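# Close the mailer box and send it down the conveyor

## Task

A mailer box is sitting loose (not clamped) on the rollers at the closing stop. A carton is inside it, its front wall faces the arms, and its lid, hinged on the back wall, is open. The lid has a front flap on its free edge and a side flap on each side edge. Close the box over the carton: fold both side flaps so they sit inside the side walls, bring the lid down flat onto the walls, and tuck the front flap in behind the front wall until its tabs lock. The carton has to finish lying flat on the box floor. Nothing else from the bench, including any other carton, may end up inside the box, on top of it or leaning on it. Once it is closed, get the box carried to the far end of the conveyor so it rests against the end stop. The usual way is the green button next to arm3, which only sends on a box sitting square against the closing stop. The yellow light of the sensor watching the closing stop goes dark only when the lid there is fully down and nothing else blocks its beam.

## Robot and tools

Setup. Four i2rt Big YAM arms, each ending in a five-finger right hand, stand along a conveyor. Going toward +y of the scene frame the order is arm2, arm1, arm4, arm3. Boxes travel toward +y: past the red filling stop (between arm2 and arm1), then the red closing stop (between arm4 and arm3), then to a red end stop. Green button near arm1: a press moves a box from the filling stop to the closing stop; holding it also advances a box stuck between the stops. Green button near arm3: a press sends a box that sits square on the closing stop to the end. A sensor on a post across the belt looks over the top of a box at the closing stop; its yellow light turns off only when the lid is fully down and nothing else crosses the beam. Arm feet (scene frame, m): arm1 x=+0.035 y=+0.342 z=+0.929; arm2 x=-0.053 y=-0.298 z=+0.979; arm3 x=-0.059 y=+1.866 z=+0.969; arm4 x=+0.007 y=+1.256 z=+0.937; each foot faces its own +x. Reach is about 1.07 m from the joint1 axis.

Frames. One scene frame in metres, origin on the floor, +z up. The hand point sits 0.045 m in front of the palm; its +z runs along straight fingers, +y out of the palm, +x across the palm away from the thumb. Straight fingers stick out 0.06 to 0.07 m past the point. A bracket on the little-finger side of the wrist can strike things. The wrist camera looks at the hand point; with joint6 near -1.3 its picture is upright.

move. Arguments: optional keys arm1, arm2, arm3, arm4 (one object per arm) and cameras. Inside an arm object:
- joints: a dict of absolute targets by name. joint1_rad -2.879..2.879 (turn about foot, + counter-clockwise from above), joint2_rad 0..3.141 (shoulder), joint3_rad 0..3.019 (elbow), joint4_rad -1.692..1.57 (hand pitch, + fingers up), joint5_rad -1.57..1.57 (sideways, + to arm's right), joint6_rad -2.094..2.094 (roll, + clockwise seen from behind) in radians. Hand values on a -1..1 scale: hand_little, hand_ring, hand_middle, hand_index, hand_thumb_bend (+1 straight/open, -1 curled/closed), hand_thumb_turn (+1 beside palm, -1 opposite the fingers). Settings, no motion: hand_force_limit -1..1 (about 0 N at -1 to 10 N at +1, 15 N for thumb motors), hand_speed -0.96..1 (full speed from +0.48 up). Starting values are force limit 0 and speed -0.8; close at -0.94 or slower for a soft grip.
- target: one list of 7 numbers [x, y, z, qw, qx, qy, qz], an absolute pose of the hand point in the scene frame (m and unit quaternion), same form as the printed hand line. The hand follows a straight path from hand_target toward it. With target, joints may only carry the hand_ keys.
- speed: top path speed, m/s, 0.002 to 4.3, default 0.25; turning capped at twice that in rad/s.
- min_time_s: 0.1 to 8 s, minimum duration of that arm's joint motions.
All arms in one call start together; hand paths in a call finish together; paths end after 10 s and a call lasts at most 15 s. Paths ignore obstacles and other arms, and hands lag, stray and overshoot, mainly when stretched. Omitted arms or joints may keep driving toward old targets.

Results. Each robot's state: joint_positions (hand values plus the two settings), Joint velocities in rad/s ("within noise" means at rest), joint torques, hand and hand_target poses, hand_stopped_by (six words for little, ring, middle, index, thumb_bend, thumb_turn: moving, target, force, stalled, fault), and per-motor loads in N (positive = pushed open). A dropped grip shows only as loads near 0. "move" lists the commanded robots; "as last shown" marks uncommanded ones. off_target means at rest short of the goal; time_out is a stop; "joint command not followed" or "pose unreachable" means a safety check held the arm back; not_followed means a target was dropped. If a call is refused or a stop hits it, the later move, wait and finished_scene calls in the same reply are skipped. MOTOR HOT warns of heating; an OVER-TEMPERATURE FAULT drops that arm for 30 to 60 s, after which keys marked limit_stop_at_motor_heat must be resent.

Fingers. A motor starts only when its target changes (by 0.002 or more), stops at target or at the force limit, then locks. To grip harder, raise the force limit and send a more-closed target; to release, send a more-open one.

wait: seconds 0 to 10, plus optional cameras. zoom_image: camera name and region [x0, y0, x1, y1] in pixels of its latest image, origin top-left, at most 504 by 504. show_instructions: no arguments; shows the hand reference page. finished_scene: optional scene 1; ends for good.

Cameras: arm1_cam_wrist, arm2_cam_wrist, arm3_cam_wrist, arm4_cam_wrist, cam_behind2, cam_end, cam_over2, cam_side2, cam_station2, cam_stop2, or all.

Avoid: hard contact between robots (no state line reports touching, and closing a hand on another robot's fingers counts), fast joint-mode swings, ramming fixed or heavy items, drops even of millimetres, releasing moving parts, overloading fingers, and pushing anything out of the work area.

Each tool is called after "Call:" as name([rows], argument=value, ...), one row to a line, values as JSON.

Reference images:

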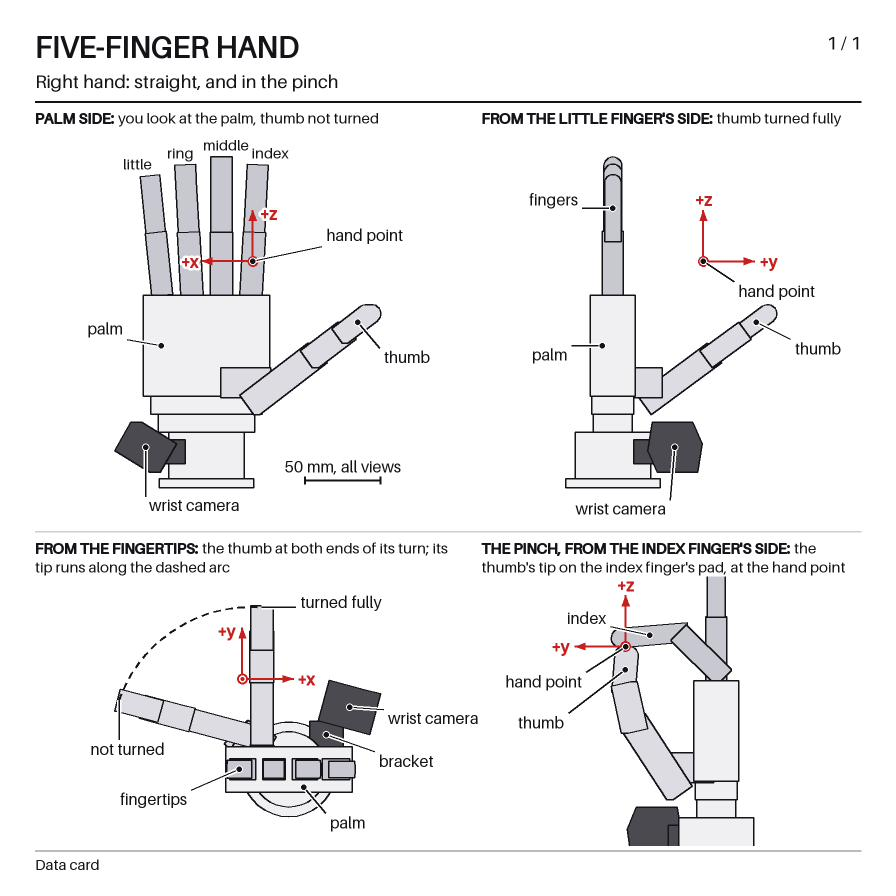

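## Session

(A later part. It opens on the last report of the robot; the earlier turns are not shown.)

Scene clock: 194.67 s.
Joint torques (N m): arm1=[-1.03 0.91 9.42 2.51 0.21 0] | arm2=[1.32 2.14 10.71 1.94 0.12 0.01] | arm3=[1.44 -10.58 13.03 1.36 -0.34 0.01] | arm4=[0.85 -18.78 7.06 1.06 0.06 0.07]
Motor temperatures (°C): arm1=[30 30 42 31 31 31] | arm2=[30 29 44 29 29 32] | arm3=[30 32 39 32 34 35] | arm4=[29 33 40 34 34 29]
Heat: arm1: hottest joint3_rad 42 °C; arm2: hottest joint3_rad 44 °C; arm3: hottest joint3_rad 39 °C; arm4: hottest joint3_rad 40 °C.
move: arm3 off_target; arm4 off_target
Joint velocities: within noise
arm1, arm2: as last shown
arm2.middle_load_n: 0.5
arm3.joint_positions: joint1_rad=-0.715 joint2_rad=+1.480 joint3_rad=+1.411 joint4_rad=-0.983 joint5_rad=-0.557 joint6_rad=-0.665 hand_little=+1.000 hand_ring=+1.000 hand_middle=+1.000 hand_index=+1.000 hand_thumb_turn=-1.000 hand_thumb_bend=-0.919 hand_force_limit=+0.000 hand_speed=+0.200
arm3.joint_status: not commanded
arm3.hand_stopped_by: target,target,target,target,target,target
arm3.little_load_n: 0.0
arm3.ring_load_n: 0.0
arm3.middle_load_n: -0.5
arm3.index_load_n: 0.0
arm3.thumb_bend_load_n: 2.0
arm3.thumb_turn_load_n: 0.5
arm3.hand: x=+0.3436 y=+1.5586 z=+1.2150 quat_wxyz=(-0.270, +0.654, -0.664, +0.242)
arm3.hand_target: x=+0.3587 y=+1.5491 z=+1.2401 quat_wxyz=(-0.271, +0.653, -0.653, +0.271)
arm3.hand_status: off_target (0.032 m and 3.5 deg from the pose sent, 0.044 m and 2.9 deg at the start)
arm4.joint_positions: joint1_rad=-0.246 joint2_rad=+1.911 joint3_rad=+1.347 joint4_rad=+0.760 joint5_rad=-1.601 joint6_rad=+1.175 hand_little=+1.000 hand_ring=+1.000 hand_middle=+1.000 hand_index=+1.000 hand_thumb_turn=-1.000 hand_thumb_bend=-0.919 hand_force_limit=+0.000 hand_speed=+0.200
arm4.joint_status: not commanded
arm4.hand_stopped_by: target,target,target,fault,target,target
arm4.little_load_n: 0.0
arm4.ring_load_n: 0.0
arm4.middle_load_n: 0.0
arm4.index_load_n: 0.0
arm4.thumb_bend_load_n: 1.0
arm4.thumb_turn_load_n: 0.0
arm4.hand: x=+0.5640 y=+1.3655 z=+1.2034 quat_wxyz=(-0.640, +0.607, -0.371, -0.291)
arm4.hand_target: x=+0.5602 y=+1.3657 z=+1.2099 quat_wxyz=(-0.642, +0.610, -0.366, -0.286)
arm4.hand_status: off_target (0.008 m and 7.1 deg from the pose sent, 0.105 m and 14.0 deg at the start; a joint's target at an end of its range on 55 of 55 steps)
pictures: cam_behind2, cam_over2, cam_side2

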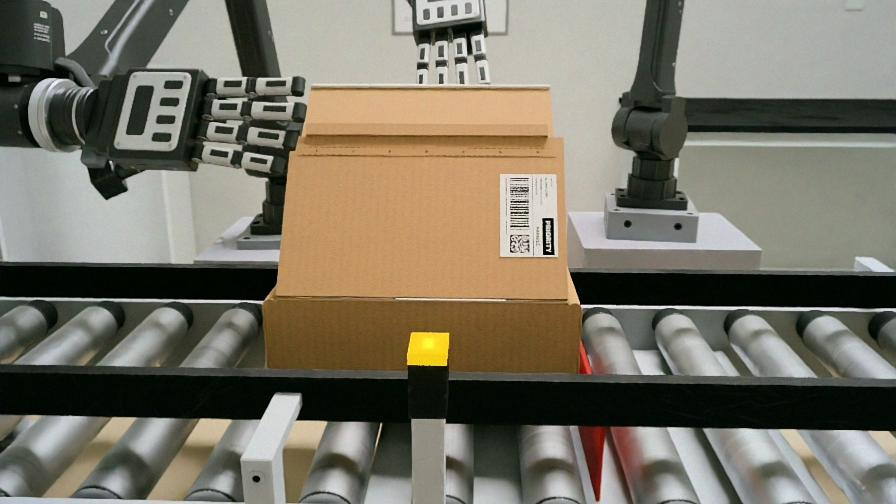

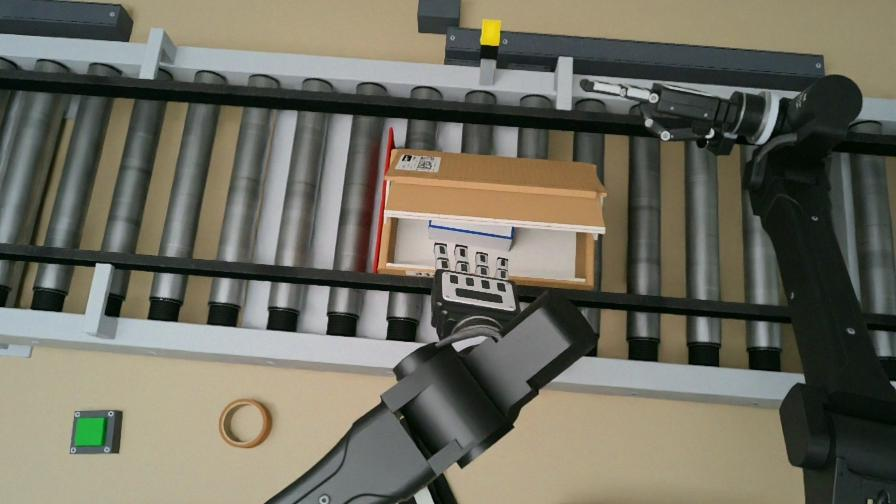

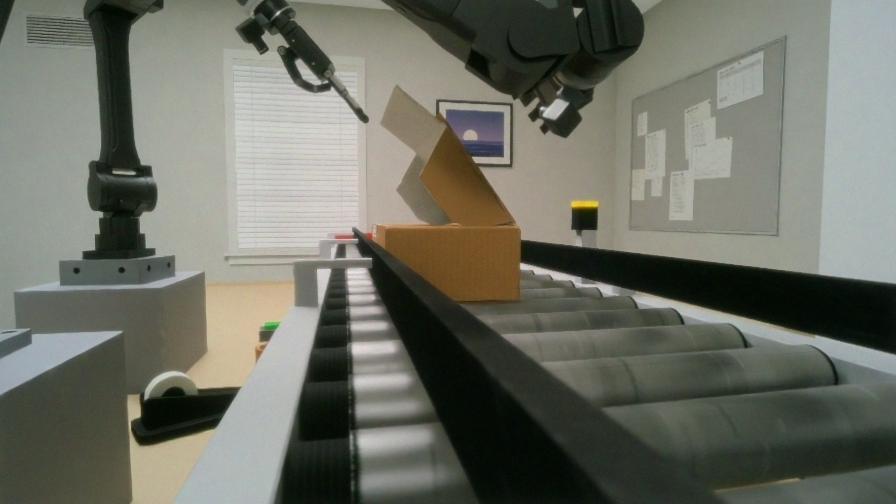

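Call:
move(arm4={"target":[0.488,1.405,1.146,0.6272,-0.6272,0.3265,0.3265],"speed":0.12}, cameras=["cam_over2","cam_side2","cam_behind2"])

Call:
zoom_image(camera="cam_side2", region=[300, 0, 700, 320])

Scene clock: 196.70 s.
Joint torques (N m): arm1=[-1.03 0.85 9.42 2.5 0.21 0] | arm2=[1.44 2.43 10.7 1.91 0.11 -0.03] | arm3=[1.67 -10.64 13.07 1.35 -0.35 0.01] | arm4=[1.73 -16.97 5.38 1.29 -0.15 0.08]
Motor temperatures (°C): arm1=[30 30 42 31 31 31] | arm2=[30 29 44 29 29 32] | arm3=[30 32 39 32 34 35] | arm4=[29 33 40 34 34 29]
Heat: arm1: hottest joint3_rad 42 °C; arm2: hottest joint3_rad 44 °C; arm3: hottest joint3_rad 39 °C; arm4: hottest joint3_rad 40 °C.
move: arm4 off_target
Joint velocities: within noise
arm1, arm2, arm3: as last shown
arm2.middle_load_n: 0.0
arm3.middle_load_n: 0.0
arm3.thumb_turn_load_n: 0.0
arm4.joint_positions: joint1_rad=-0.194 joint2_rad=+1.863 joint3_rad=+1.096 joint4_rad=+0.834 joint5_rad=-1.598 joint6_rad=+1.049 hand_little=+1.000 hand_ring=+1.000 hand_middle=+1.000 hand_index=+1.000 hand_thumb_turn=-1.000 hand_thumb_bend=-0.919 hand_force_limit=+0.000 hand_speed=+0.200
arm4.joint_status: not commanded
arm4.hand_stopped_by: target,target,target,fault,target,target
arm4.little_load_n: 0.0
arm4.ring_load_n: 0.0
arm4.middle_load_n: 0.0
arm4.index_load_n: 0.0
arm4.thumb_bend_load_n: 0.5
arm4.thumb_turn_load_n: 0.0
arm4.hand: x=+0.4960 y=+1.4002 z=+1.1423 quat_wxyz=(-0.634, +0.614, -0.357, -0.308)
arm4.hand_target: x=+0.4883 y=+1.4055 z=+1.1459 quat_wxyz=(-0.634, +0.620, -0.346, -0.307)
arm4.hand_status: off_target (0.010 m and 4.4 deg from the pose sent, 0.103 m and 7.1 deg at the start; a joint's target at an end of its range on 55 of 55 steps)
pictures: cam_behind2, cam_over2, cam_side2

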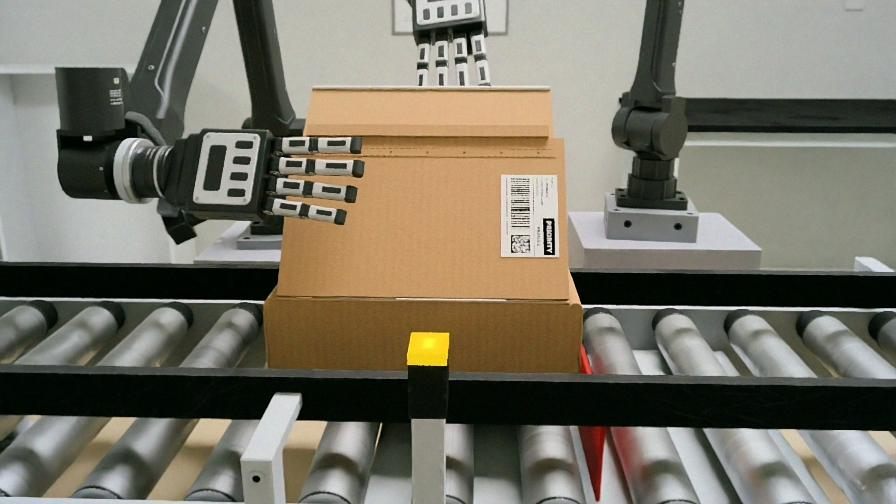

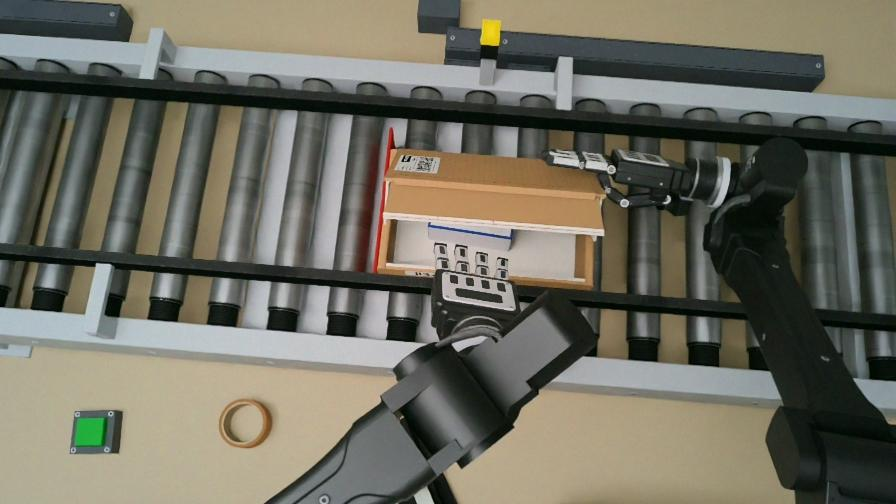

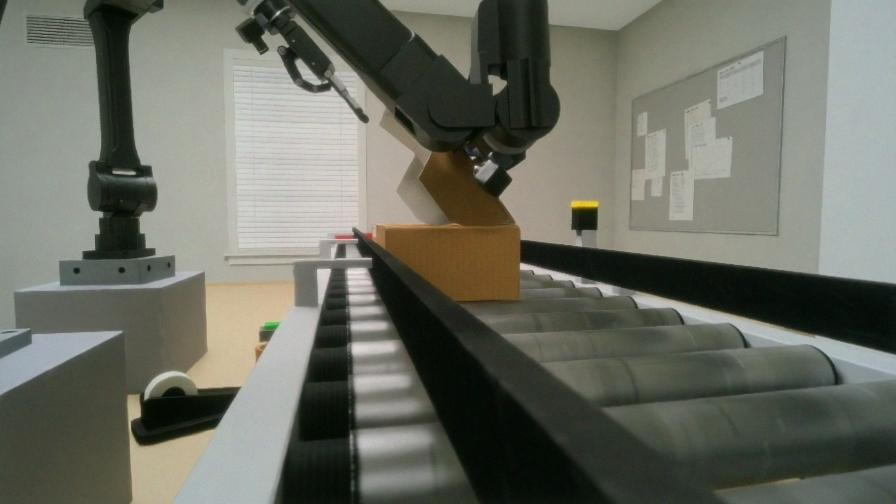

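Scaled by 1.260 from the camera's image (finer frame: 1280x720).

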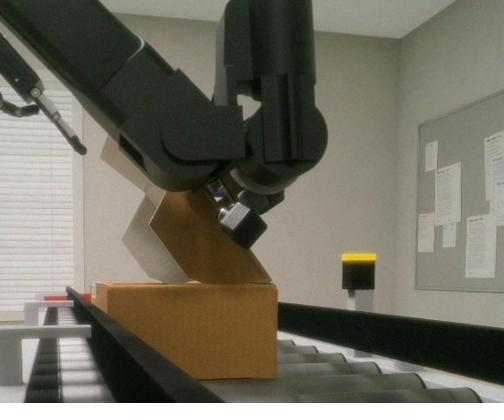

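Call:
move(arm3={"target":[0.385,1.545,1.288,0.2706,-0.6533,0.6533,-0.2706],"speed":0.1}, cameras=["cam_over2","cam_side2","cam_stop2"])

Call:
zoom_image(camera="cam_side2", region=[300, 0, 600, 240])

Scene clock: 198.50 s.
Joint torques (N m): arm1=[-1.03 0.91 9.42 2.51 0.21 0] | arm2=[1.55 2.49 10.76 1.89 0.11 0] | arm3=[1.49 -11.4 13.07 0.54 -0.33 0.06] | arm4=[2.14 -16.56 5.5 1.39 -0.11 0.04]
Motor temperatures (°C): arm1=[30 30 42 31 31 31] | arm2=[30 29 44 29 29 32] | arm3=[30 32 40 32 34 35] | arm4=[29 33 39 34 34 29]
Heat: arm1: hottest joint3_rad 42 °C; arm2: hottest joint3_rad 44 °C; arm3: hottest joint3_rad 40 °C; arm4: hottest joint3_rad 39 °C.
move: arm3 off_target
Joint velocities: within noise
arm1.joint_positions: joint1_rad=-0.032 joint2_rad=+0.646 joint3_rad=+1.328 joint4_rad=-1.360 joint5_rad=+0.140 joint6_rad=-1.156 hand_little=+1.000 hand_ring=+1.000 hand_middle=+1.000 hand_index=+1.000 hand_thumb_turn=+1.000 hand_thumb_bend=+1.000 hand_force_limit=+0.000 hand_speed=-0.800
arm1.joint_status: not commanded
arm1.hand_stopped_by: target,target,target,target,target,target
arm1.little_load_n: 0.0
arm1.ring_load_n: 0.5
arm1.middle_load_n: 0.0
arm1.index_load_n: 0.0
arm1.thumb_bend_load_n: 0.0
arm1.thumb_turn_load_n: 0.0
arm1.hand: x=+0.2644 y=+0.2774 z=+1.3774 quat_wxyz=(-0.035, +0.878, -0.203, +0.433)
arm1.hand_target: x=+0.2642 y=+0.2774 z=+1.3850 quat_wxyz=(-0.037, +0.874, -0.203, +0.441)
arm1.hand_status: not commanded
arm2.joint_positions: joint1_rad=+0.199 joint2_rad=+0.614 joint3_rad=+1.377 joint4_rad=-1.233 joint5_rad=+0.174 joint6_rad=-1.171 hand_little=+1.000 hand_ring=+1.000 hand_middle=+1.000 hand_index=+1.000 hand_thumb_turn=+1.000 hand_thumb_bend=+1.000 hand_force_limit=+0.000 hand_speed=-0.800
arm2.joint_status: not commanded
arm2.hand_stopped_by: target,target,target,target,target,target
arm2.little_load_n: 0.0
arm2.ring_load_n: 0.0
arm2.middle_load_n: 0.0
arm2.index_load_n: 0.0
arm2.thumb_bend_load_n: 0.0
arm2.thumb_turn_load_n: 0.5
arm2.hand: x=+0.1875 y=-0.3622 z=+1.4826 quat_wxyz=(-0.044, +0.830, -0.192, +0.522)
arm2.hand_target: x=+0.1862 y=-0.3623 z=+1.4936 quat_wxyz=(-0.047, +0.823, -0.191, +0.533)
arm2.hand_status: not commanded
arm3.joint_positions: joint1_rad=-0.682 joint2_rad=+1.536 joint3_rad=+1.596 joint4_rad=-1.073 joint5_rad=-0.539 joint6_rad=-0.636 hand_little=+1.000 hand_ring=+1.000 hand_middle=+1.000 hand_index=+1.000 hand_thumb_turn=-1.000 hand_thumb_bend=-0.919 hand_force_limit=+0.000 hand_speed=+0.200
arm3.joint_status: not commanded
arm3.hand_stopped_by: target,target,target,target,target,target
arm3.little_load_n: 0.0
arm3.ring_load_n: 0.0
arm3.middle_load_n: 0.0
arm3.index_load_n: 0.0
arm3.thumb_bend_load_n: 2.0
arm3.thumb_turn_load_n: 0.0
arm3.hand: x=+0.3743 y=+1.5491 z=+1.2643 quat_wxyz=(-0.269, +0.656, -0.658, +0.254)
arm3.hand_target: x=+0.3841 y=+1.5457 z=+1.2879 quat_wxyz=(-0.271, +0.653, -0.653, +0.271)
arm3.hand_status: off_target (0.026 m and 2.1 deg from the pose sent, 0.085 m and 3.5 deg at the start)
arm4: as last shown
arm4.joint_positions: joint1_rad=-0.194 joint2_rad=+1.863 joint3_rad=+1.096 joint4_rad=+0.834 joint5_rad=-1.598 joint6_rad=+1.047 hand_little=+1.000 hand_ring=+1.000 hand_middle=+1.000 hand_index=+1.000 hand_thumb_turn=-1.000 hand_thumb_bend=-0.919 hand_force_limit=+0.000 hand_speed=+0.200
arm4.thumb_bend_load_n: 1.0
arm4.hand: x=+0.4961 y=+1.4002 z=+1.1421 quat_wxyz=(-0.634, +0.614, -0.356, -0.307)

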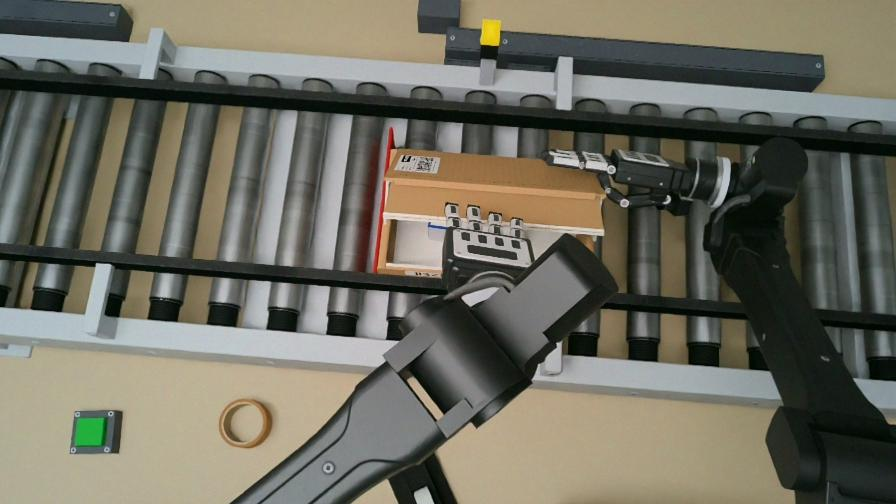

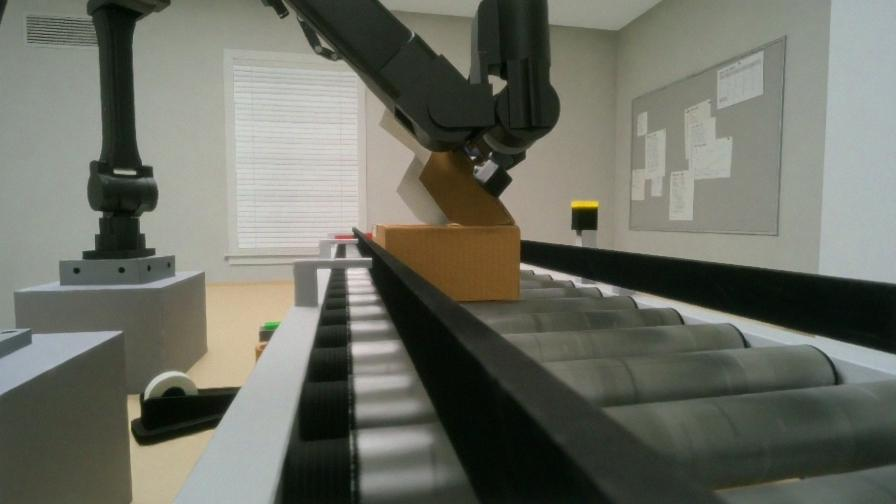

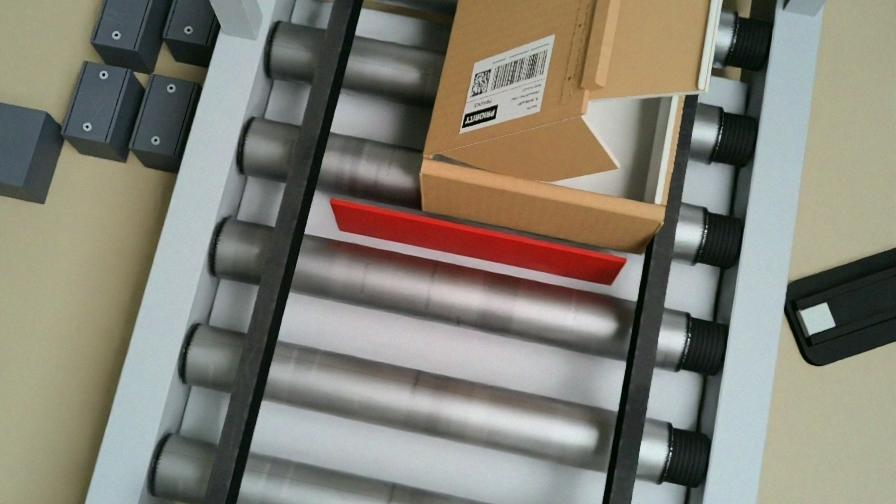

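Scaled by 1.680 from the camera's image (finer frame: 1280x720).

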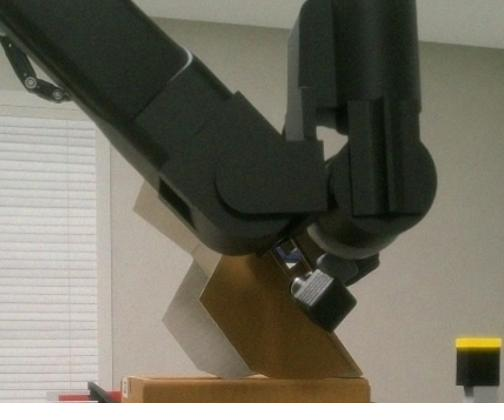

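Call:
move(arm3={"target":[0.373,1.545,1.222,0.2706,-0.6533,0.6533,-0.2706],"speed":0.08}, cameras=["cam_over2","cam_behind2","cam_station2","cam_stop2"])

Call:
zoom_image(camera="cam_over2", region=[370, 130, 620, 300])

Scene clock: 200.17 s.
Joint torques (N m): arm1=[-1.03 0.85 9.43 2.51 0.21 0] | arm2=[1.44 2.08 10.73 1.94 0.12 -0.03] | arm3=[0.32 -12.22 8.05 1.92 -0.38 -0.14] | arm4=[2.2 -16.73 5.45 1.24 -0.15 0.02]
Motor temperatures (°C): arm1=[30 30 42 31 31 31] | arm2=[30 29 44 29 29 32] | arm3=[30 33 40 32 34 35] | arm4=[29 33 39 34 34 29]
Heat: arm1: hottest joint3_rad 42 °C; arm2: hottest joint3_rad 44 °C; arm3: hottest joint3_rad 40 °C; arm4: hottest joint3_rad 39 °C.
move: arm3 done
Joint velocities: within noise
arm1, arm2, arm4: as last shown
arm1.little_load_n: 0.5
arm1.ring_load_n: 0.0
arm1.thumb_turn_load_n: -0.5
arm2.index_load_n: -0.5
arm2.thumb_turn_load_n: 0.0
arm3.joint_positions: joint1_rad=-0.685 joint2_rad=+1.524 joint3_rad=+1.461 joint4_rad=-0.942 joint5_rad=-0.546 joint6_rad=-0.636 hand_little=+1.000 hand_ring=+1.000 hand_middle=+1.000 hand_index=+1.000 hand_thumb_turn=-1.000 hand_thumb_bend=-0.919 hand_force_limit=+0.000 hand_speed=+0.200
arm3.joint_status: not commanded
arm3.hand_stopped_by: target,target,target,target,target,target
arm3.little_load_n: 0.0
arm3.ring_load_n: -1.5
arm3.middle_load_n: 0.0
arm3.index_load_n: 0.0
arm3.thumb_bend_load_n: 2.0
arm3.thumb_turn_load_n: 0.0
arm3.hand: x=+0.3721 y=+1.5503 z=+1.2192 quat_wxyz=(-0.272, +0.655, -0.657, +0.257)
arm3.hand_target: x=+0.3729 y=+1.5451 z=+1.2220 quat_wxyz=(-0.271, +0.653, -0.653, +0.270)
arm3.hand_status: done (0.006 m and 1.6 deg from the pose sent, 0.043 m and 2.1 deg at the start)
arm4.joint_positions: joint1_rad=-0.194 joint2_rad=+1.863 joint3_rad=+1.096 joint4_rad=+0.834 joint5_rad=-1.597 joint6_rad=+1.046 hand_little=+1.000 hand_ring=+1.000 hand_middle=+1.000 hand_index=+1.000 hand_thumb_turn=-1.000 hand_thumb_bend=-0.919 hand_force_limit=+0.000 hand_speed=+0.200
arm4.hand: x=+0.4961 y=+1.4003 z=+1.1423 quat_wxyz=(-0.634, +0.614, -0.356, -0.307)
pictures: cam_behind2, cam_over2, cam_station2, cam_stop2

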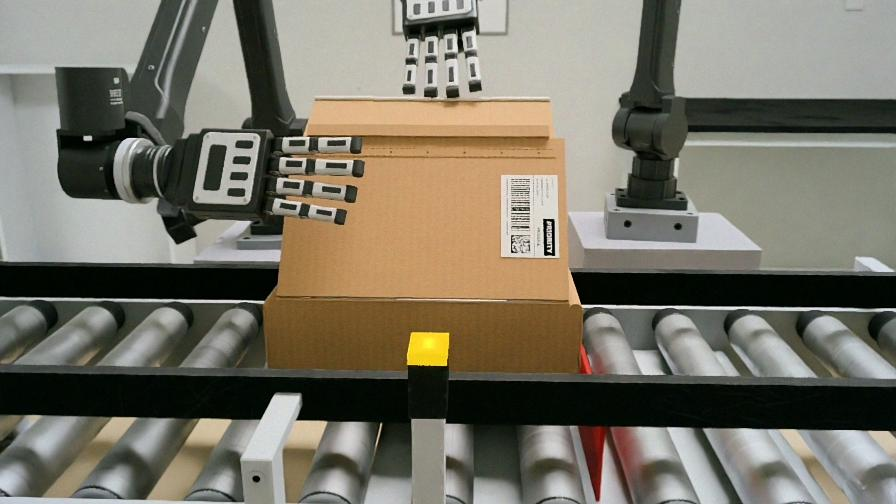

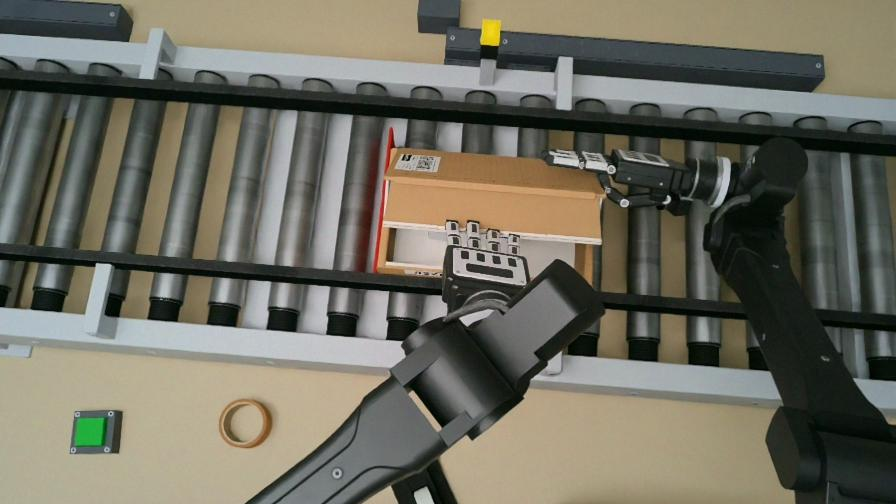

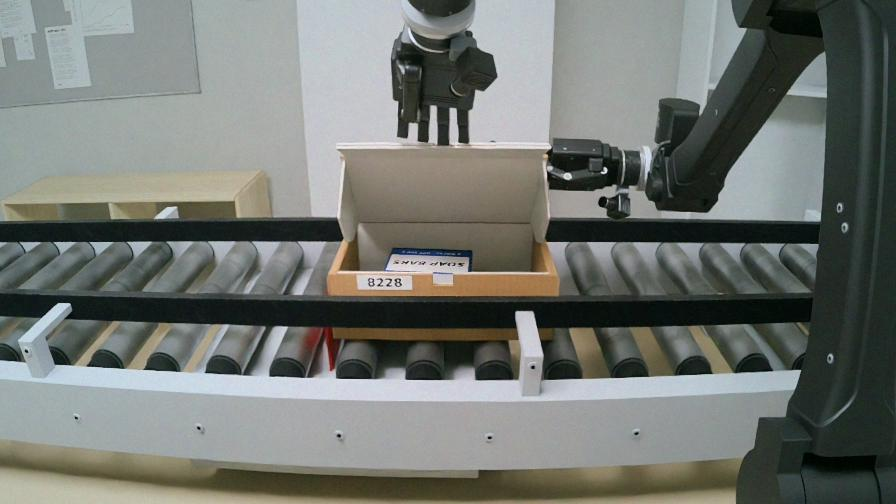

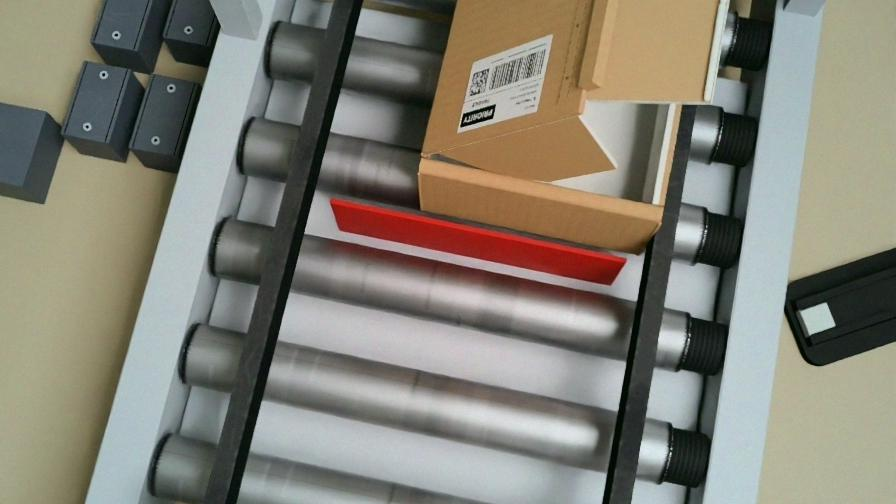

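Scaled by 2.016 from the camera's image (finer frame: 1280x720).

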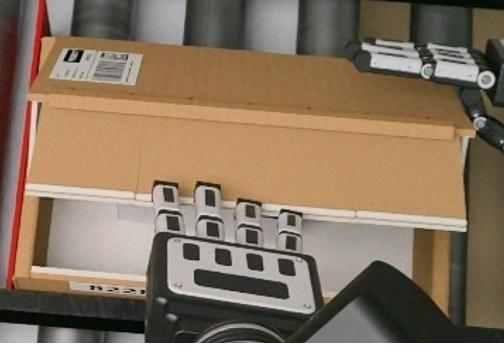

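Call:
move(arm3={"target":[0.366,1.543,1.184,0.2706,-0.6533,0.6533,-0.2706],"speed":0.08})

Call:
move(arm3={"target":[0.375,1.543,1.162,0.2706,-0.6533,0.6533,-0.2706],"speed":0.08}, cameras=["cam_over2","cam_behind2","cam_station2","cam_stop2"])

Call:
zoom_image(camera="cam_over2", region=[370, 130, 620, 300])

Call:
zoom_image(camera="cam_station2", region=[310, 60, 590, 320])

Scene clock: 201.70 s.
Joint torques (N m): arm1=[-1.03 0.91 9.43 2.52 0.21 0] | arm2=[1.38 2.26 10.74 1.87 0.1 -0.01] | arm3=[0.03 -11.28 7.95 1.43 -0.47 -0.26] | arm4=[2.08 -17.73 5.48 1.44 -0.2 -0.02]
Motor temperatures (°C): arm1=[30 30 42 31 31 31] | arm2=[30 29 44 29 29 32] | arm3=[30 33 40 32 34 35] | arm4=[29 33 39 34 34 29]
Heat: arm1: hottest joint3_rad 42 °C; arm2: hottest joint3_rad 44 °C; arm3: hottest joint3_rad 40 °C; arm4: hottest joint3_rad 39 °C.
move: arm3 done
Joint velocities: within noise
arm1, arm2, arm4: as last shown
arm1.little_load_n: 0.0
arm1.thumb_turn_load_n: 0.0
arm2.little_load_n: -0.5
arm2.index_load_n: 0.5
arm3.joint_positions: joint1_rad=-0.695 joint2_rad=+1.517 joint3_rad=+1.363 joint4_rad=-0.840 joint5_rad=-0.550 joint6_rad=-0.637 hand_little=+1.000 hand_ring=+1.000 hand_middle=+1.000 hand_index=+1.000 hand_thumb_turn=-1.000 hand_thumb_bend=-0.919 hand_force_limit=+0.000 hand_speed=+0.200
arm3.joint_status: not commanded
arm3.hand_stopped_by: target,target,target,target,target,target
arm3.little_load_n: 0.0
arm3.ring_load_n: -0.5
arm3.middle_load_n: 0.0
arm3.index_load_n: 0.0
arm3.thumb_bend_load_n: 2.0
arm3.thumb_turn_load_n: 0.0
arm3.hand: x=+0.3666 y=+1.5487 z=+1.1863 quat_wxyz=(-0.272, +0.652, -0.657, +0.264)
arm3.hand_target: x=+0.3659 y=+1.5429 z=+1.1839 quat_wxyz=(-0.270, +0.653, -0.653, +0.270)
arm3.hand_status: done (0.006 m and 1.0 deg from the pose sent, 0.037 m and 1.6 deg at the start)
arm4.thumb_bend_load_n: 1.5
arm4.hand: x=+0.4962 y=+1.4003 z=+1.1422 quat_wxyz=(-0.634, +0.614, -0.356, -0.307)
pictures: none

Scene clock: 202.73 s.
Joint torques (N m): arm1=[-1.03 0.91 9.43 2.51 0.21 0.01] | arm2=[1.38 2.2 10.73 1.99 0.12 -0.03] | arm3=[1.38 -11.4 7.94 1.48 -0.32 -0.1] | arm4=[2.67 -17.55 5.37 1.44 -0.16 0.05]
Motor temperatures (°C): arm1=[30 30 42 31 31 31] | arm2=[30 29 44 29 29 32] | arm3=[30 33 40 32 34 35] | arm4=[29 33 39 34 34 29]
Heat: arm1: hottest joint3_rad 42 °C; arm2: hottest joint3_rad 44 °C; arm3: hottest joint3_rad 40 °C; arm4: hottest joint3_rad 39 °C.
move: arm3 done
Joint velocities: within noise
arm1, arm2, arm4: as last shown
arm2.little_load_n: 0.5
arm2.index_load_n: -0.5
arm3.joint_positions: joint1_rad=-0.695 joint2_rad=+1.539 joint3_rad=+1.332 joint4_rad=-0.776 joint5_rad=-0.547 joint6_rad=-0.637 hand_little=+1.000 hand_ring=+1.000 hand_middle=+1.000 hand_index=+1.000 hand_thumb_turn=-1.000 hand_thumb_bend=-0.919 hand_force_limit=+0.000 hand_speed=+0.200
arm3.joint_status: not commanded
arm3.hand_stopped_by: target,target,target,target,target,target
arm3.little_load_n: 0.0
arm3.ring_load_n: 0.0
arm3.middle_load_n: 0.0
arm3.index_load_n: 0.0
arm3.thumb_bend_load_n: 2.0
arm3.thumb_turn_load_n: 0.0
arm3.hand: x=+0.3715 y=+1.5425 z=+1.1659 quat_wxyz=(-0.271, +0.652, -0.655, +0.269)
arm3.hand_target: x=+0.3749 y=+1.5430 z=+1.1621 quat_wxyz=(-0.271, +0.653, -0.653, +0.271)
arm3.hand_status: done (0.005 m and 0.4 deg from the pose sent, 0.026 m and 0.9 deg at the start)
arm4.thumb_bend_load_n: 1.0
pictures: cam_behind2, cam_over2, cam_station2, cam_stop2

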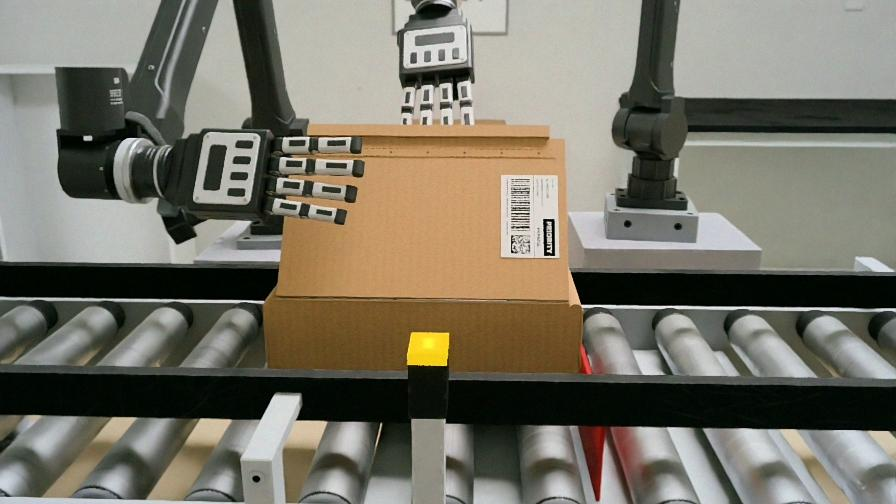

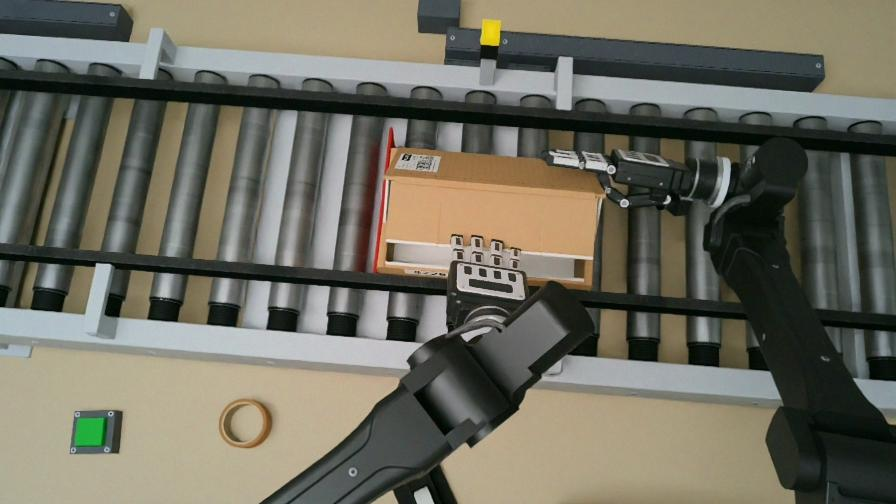

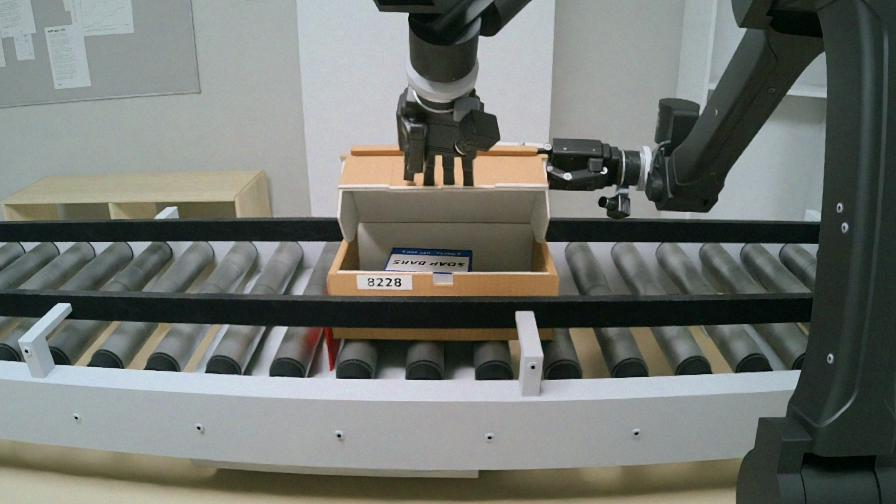

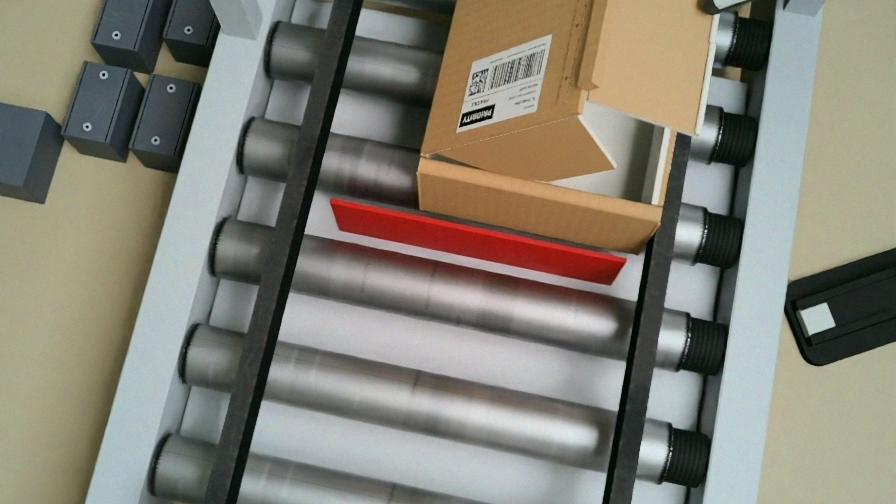

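Scaled by 2.016 from the camera's image (finer frame: 1280x720).

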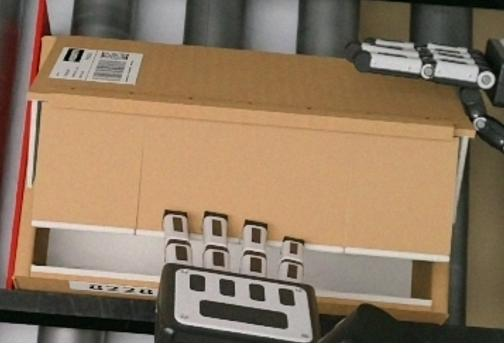

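Scaled by 1.800 from the camera's image (finer frame: 1280x720).

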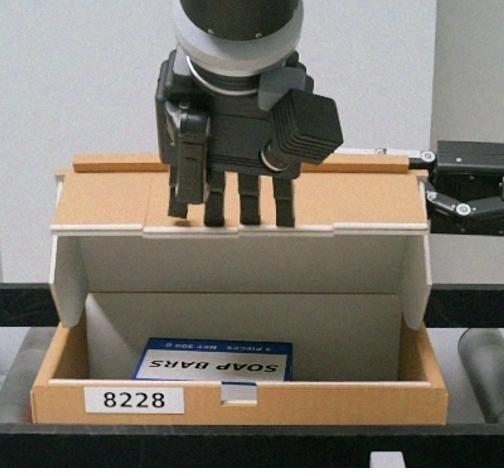

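Call:
move(arm3={"target":[0.392,1.543,1.147,0.2706,-0.6533,0.6533,-0.2706],"speed":0.08})

Call:
move(arm3={"target":[0.408,1.543,1.14,0.2706,-0.6533,0.6533,-0.2706],"speed":0.08}, cameras=["cam_over2","cam_behind2","cam_station2","cam_stop2","cam_side2"])

Call:
zoom_image(camera="cam_over2", region=[370, 130, 620, 300])

Call:
zoom_image(camera="cam_station2", region=[310, 60, 590, 320])

Scene clock: 205.23 s.
Joint torques (N m): arm1=[-1.08 0.85 9.43 2.5 0.21 0] | arm2=[1.32 2.2 10.74 1.96 0.12 -0.01] | arm3=[1.61 -11.52 8.03 1.52 -0.28 0.04] | arm4=[2.37 -17.32 5.5 1.46 -0.16 -0.02]
Motor temperatures (°C): arm1=[30 30 42 31 31 31] | arm2=[30 29 44 29 29 32] | arm3=[30 33 40 32 34 35] | arm4=[29 33 39 34 34 29]
Heat: arm1: hottest joint3_rad 42 °C; arm2: hottest joint3_rad 44 °C; arm3: hottest joint3_rad 40 °C; arm4: hottest joint3_rad 39 °C.
move: arm3 done
Joint velocities: within noise
arm1, arm2, arm4: as last shown
arm2.little_load_n: 0.0
arm2.index_load_n: 0.0
arm3.joint_positions: joint1_rad=-0.675 joint2_rad=+1.576 joint3_rad=+1.332 joint4_rad=-0.730 joint5_rad=-0.533 joint6_rad=-0.628 hand_little=+1.000 hand_ring=+1.000 hand_middle=+1.000 hand_index=+1.000 hand_thumb_turn=-1.000 hand_thumb_bend=-0.919 hand_force_limit=+0.000 hand_speed=+0.200
arm3.joint_status: not commanded
arm3.hand_stopped_by: target,target,target,target,target,target
arm3.little_load_n: 0.0
arm3.ring_load_n: 0.0
arm3.middle_load_n: 0.0
arm3.index_load_n: 0.0
arm3.thumb_bend_load_n: 2.0
arm3.thumb_turn_load_n: 0.5
arm3.hand: x=+0.3863 y=+1.5402 z=+1.1498 quat_wxyz=(-0.268, +0.655, -0.653, +0.270)
arm3.hand_target: x=+0.3919 y=+1.5431 z=+1.1470 quat_wxyz=(-0.271, +0.653, -0.653, +0.270)
arm3.hand_status: done (0.007 m and 0.4 deg from the pose sent, 0.028 m and 0.4 deg at the start)
pictures: none

Scene clock: 206.23 s.
Joint torques (N m): arm1=[-1.03 0.91 9.43 2.5 0.21 0] | arm2=[1.32 2.14 10.69 1.96 0.11 -0.02] | arm3=[1.9 -11.81 9.37 1.47 -0.38 0.05] | arm4=[2.02 -16.73 5.59 1.21 -0.18 0.04]
Motor temperatures (°C): arm1=[30 30 42 31 31 31] | arm2=[30 29 44 29 29 32] | arm3=[30 33 40 32 34 35] | arm4=[29 33 39 34 34 29]
Heat: arm1: hottest joint3_rad 42 °C; arm2: hottest joint3_rad 44 °C; arm3: hottest joint3_rad 40 °C; arm4: hottest joint3_rad 39 °C.
move: arm3 off_target
Joint velocities: within noise
arm1, arm2, arm4: as last shown
arm1.little_load_n: 0.5
arm3.joint_positions: joint1_rad=-0.656 joint2_rad=+1.605 joint3_rad=+1.332 joint4_rad=-0.703 joint5_rad=-0.519 joint6_rad=-0.607 hand_little=+1.000 hand_ring=+1.000 hand_middle=+1.000 hand_index=+1.000 hand_thumb_turn=-1.000 hand_thumb_bend=-0.919 hand_force_limit=+0.000 hand_speed=+0.200
arm3.joint_status: not commanded
arm3.hand_stopped_by: target,target,target,target,target,target
arm3.little_load_n: 0.0
arm3.ring_load_n: 0.0
arm3.middle_load_n: 0.0
arm3.index_load_n: 0.0
arm3.thumb_bend_load_n: 2.0
arm3.thumb_turn_load_n: 0.0
arm3.hand: x=+0.3971 y=+1.5422 z=+1.1359 quat_wxyz=(-0.267, +0.654, -0.656, +0.265)
arm3.hand_target: x=+0.4078 y=+1.5431 z=+1.1402 quat_wxyz=(-0.271, +0.653, -0.653, +0.271)
arm3.hand_status: off_target (0.012 m and 0.9 deg from the pose sent, 0.024 m and 0.4 deg at the start)
pictures: cam_behind2, cam_over2, cam_side2, cam_station2, cam_stop2

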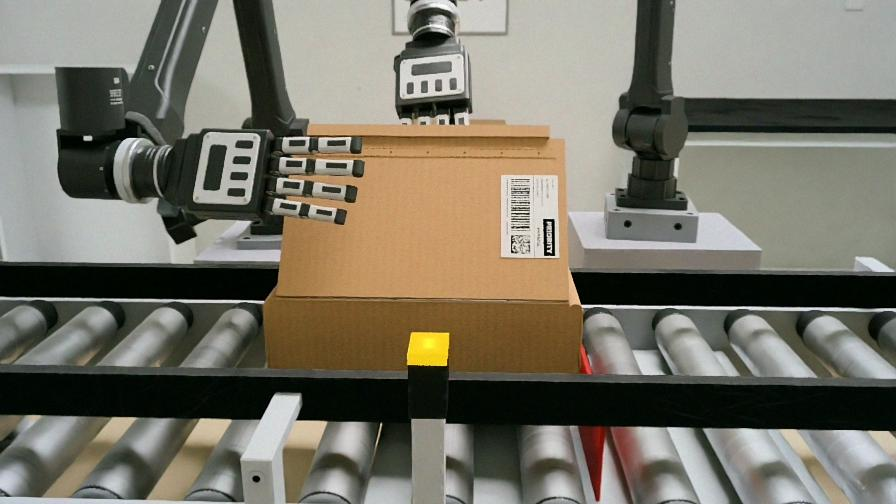

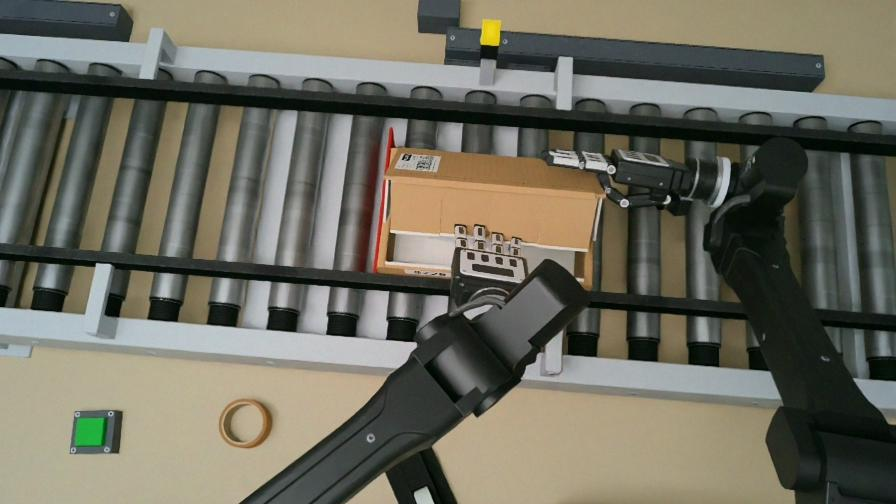

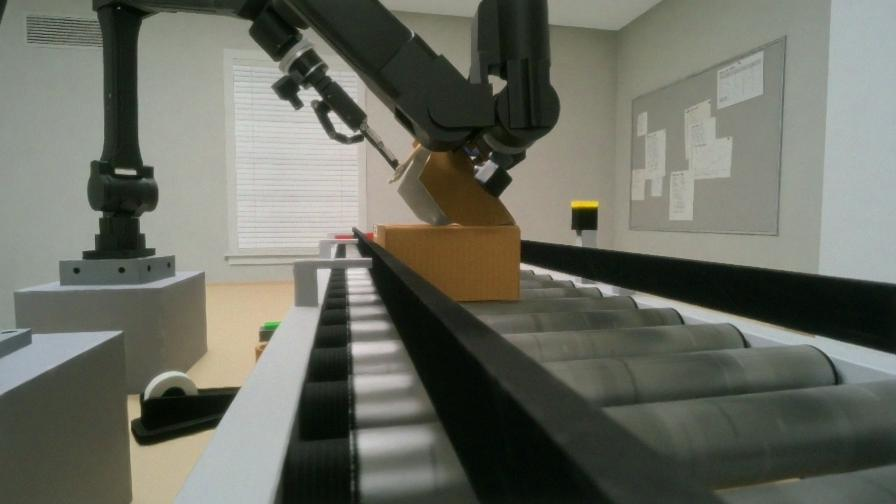

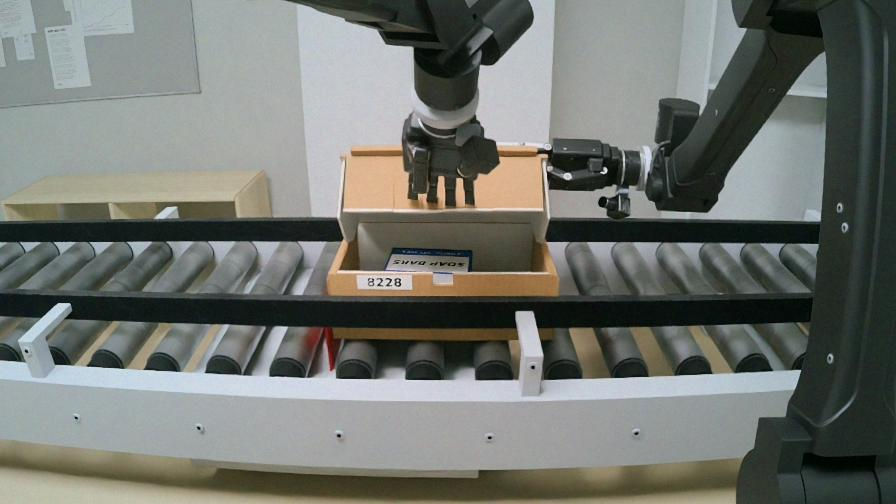

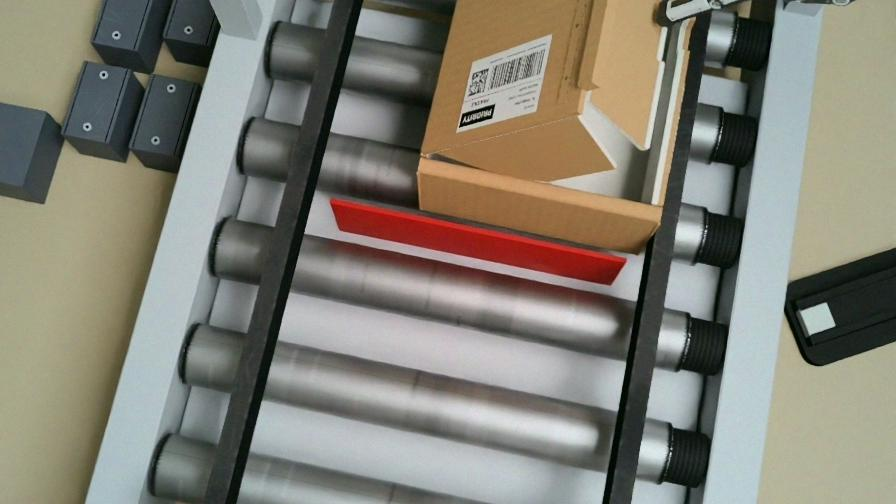

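Scaled by 2.016 from the camera's image (finer frame: 1280x720).

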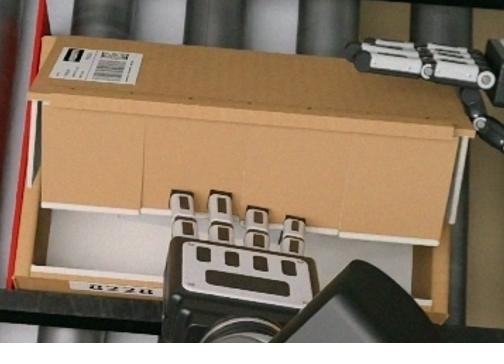

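Scaled by 1.800 from the camera's image (finer frame: 1280x720).

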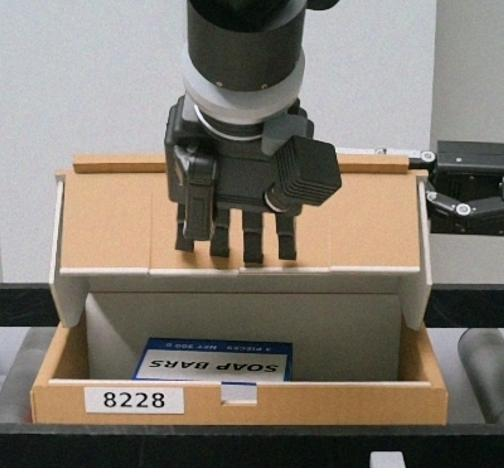

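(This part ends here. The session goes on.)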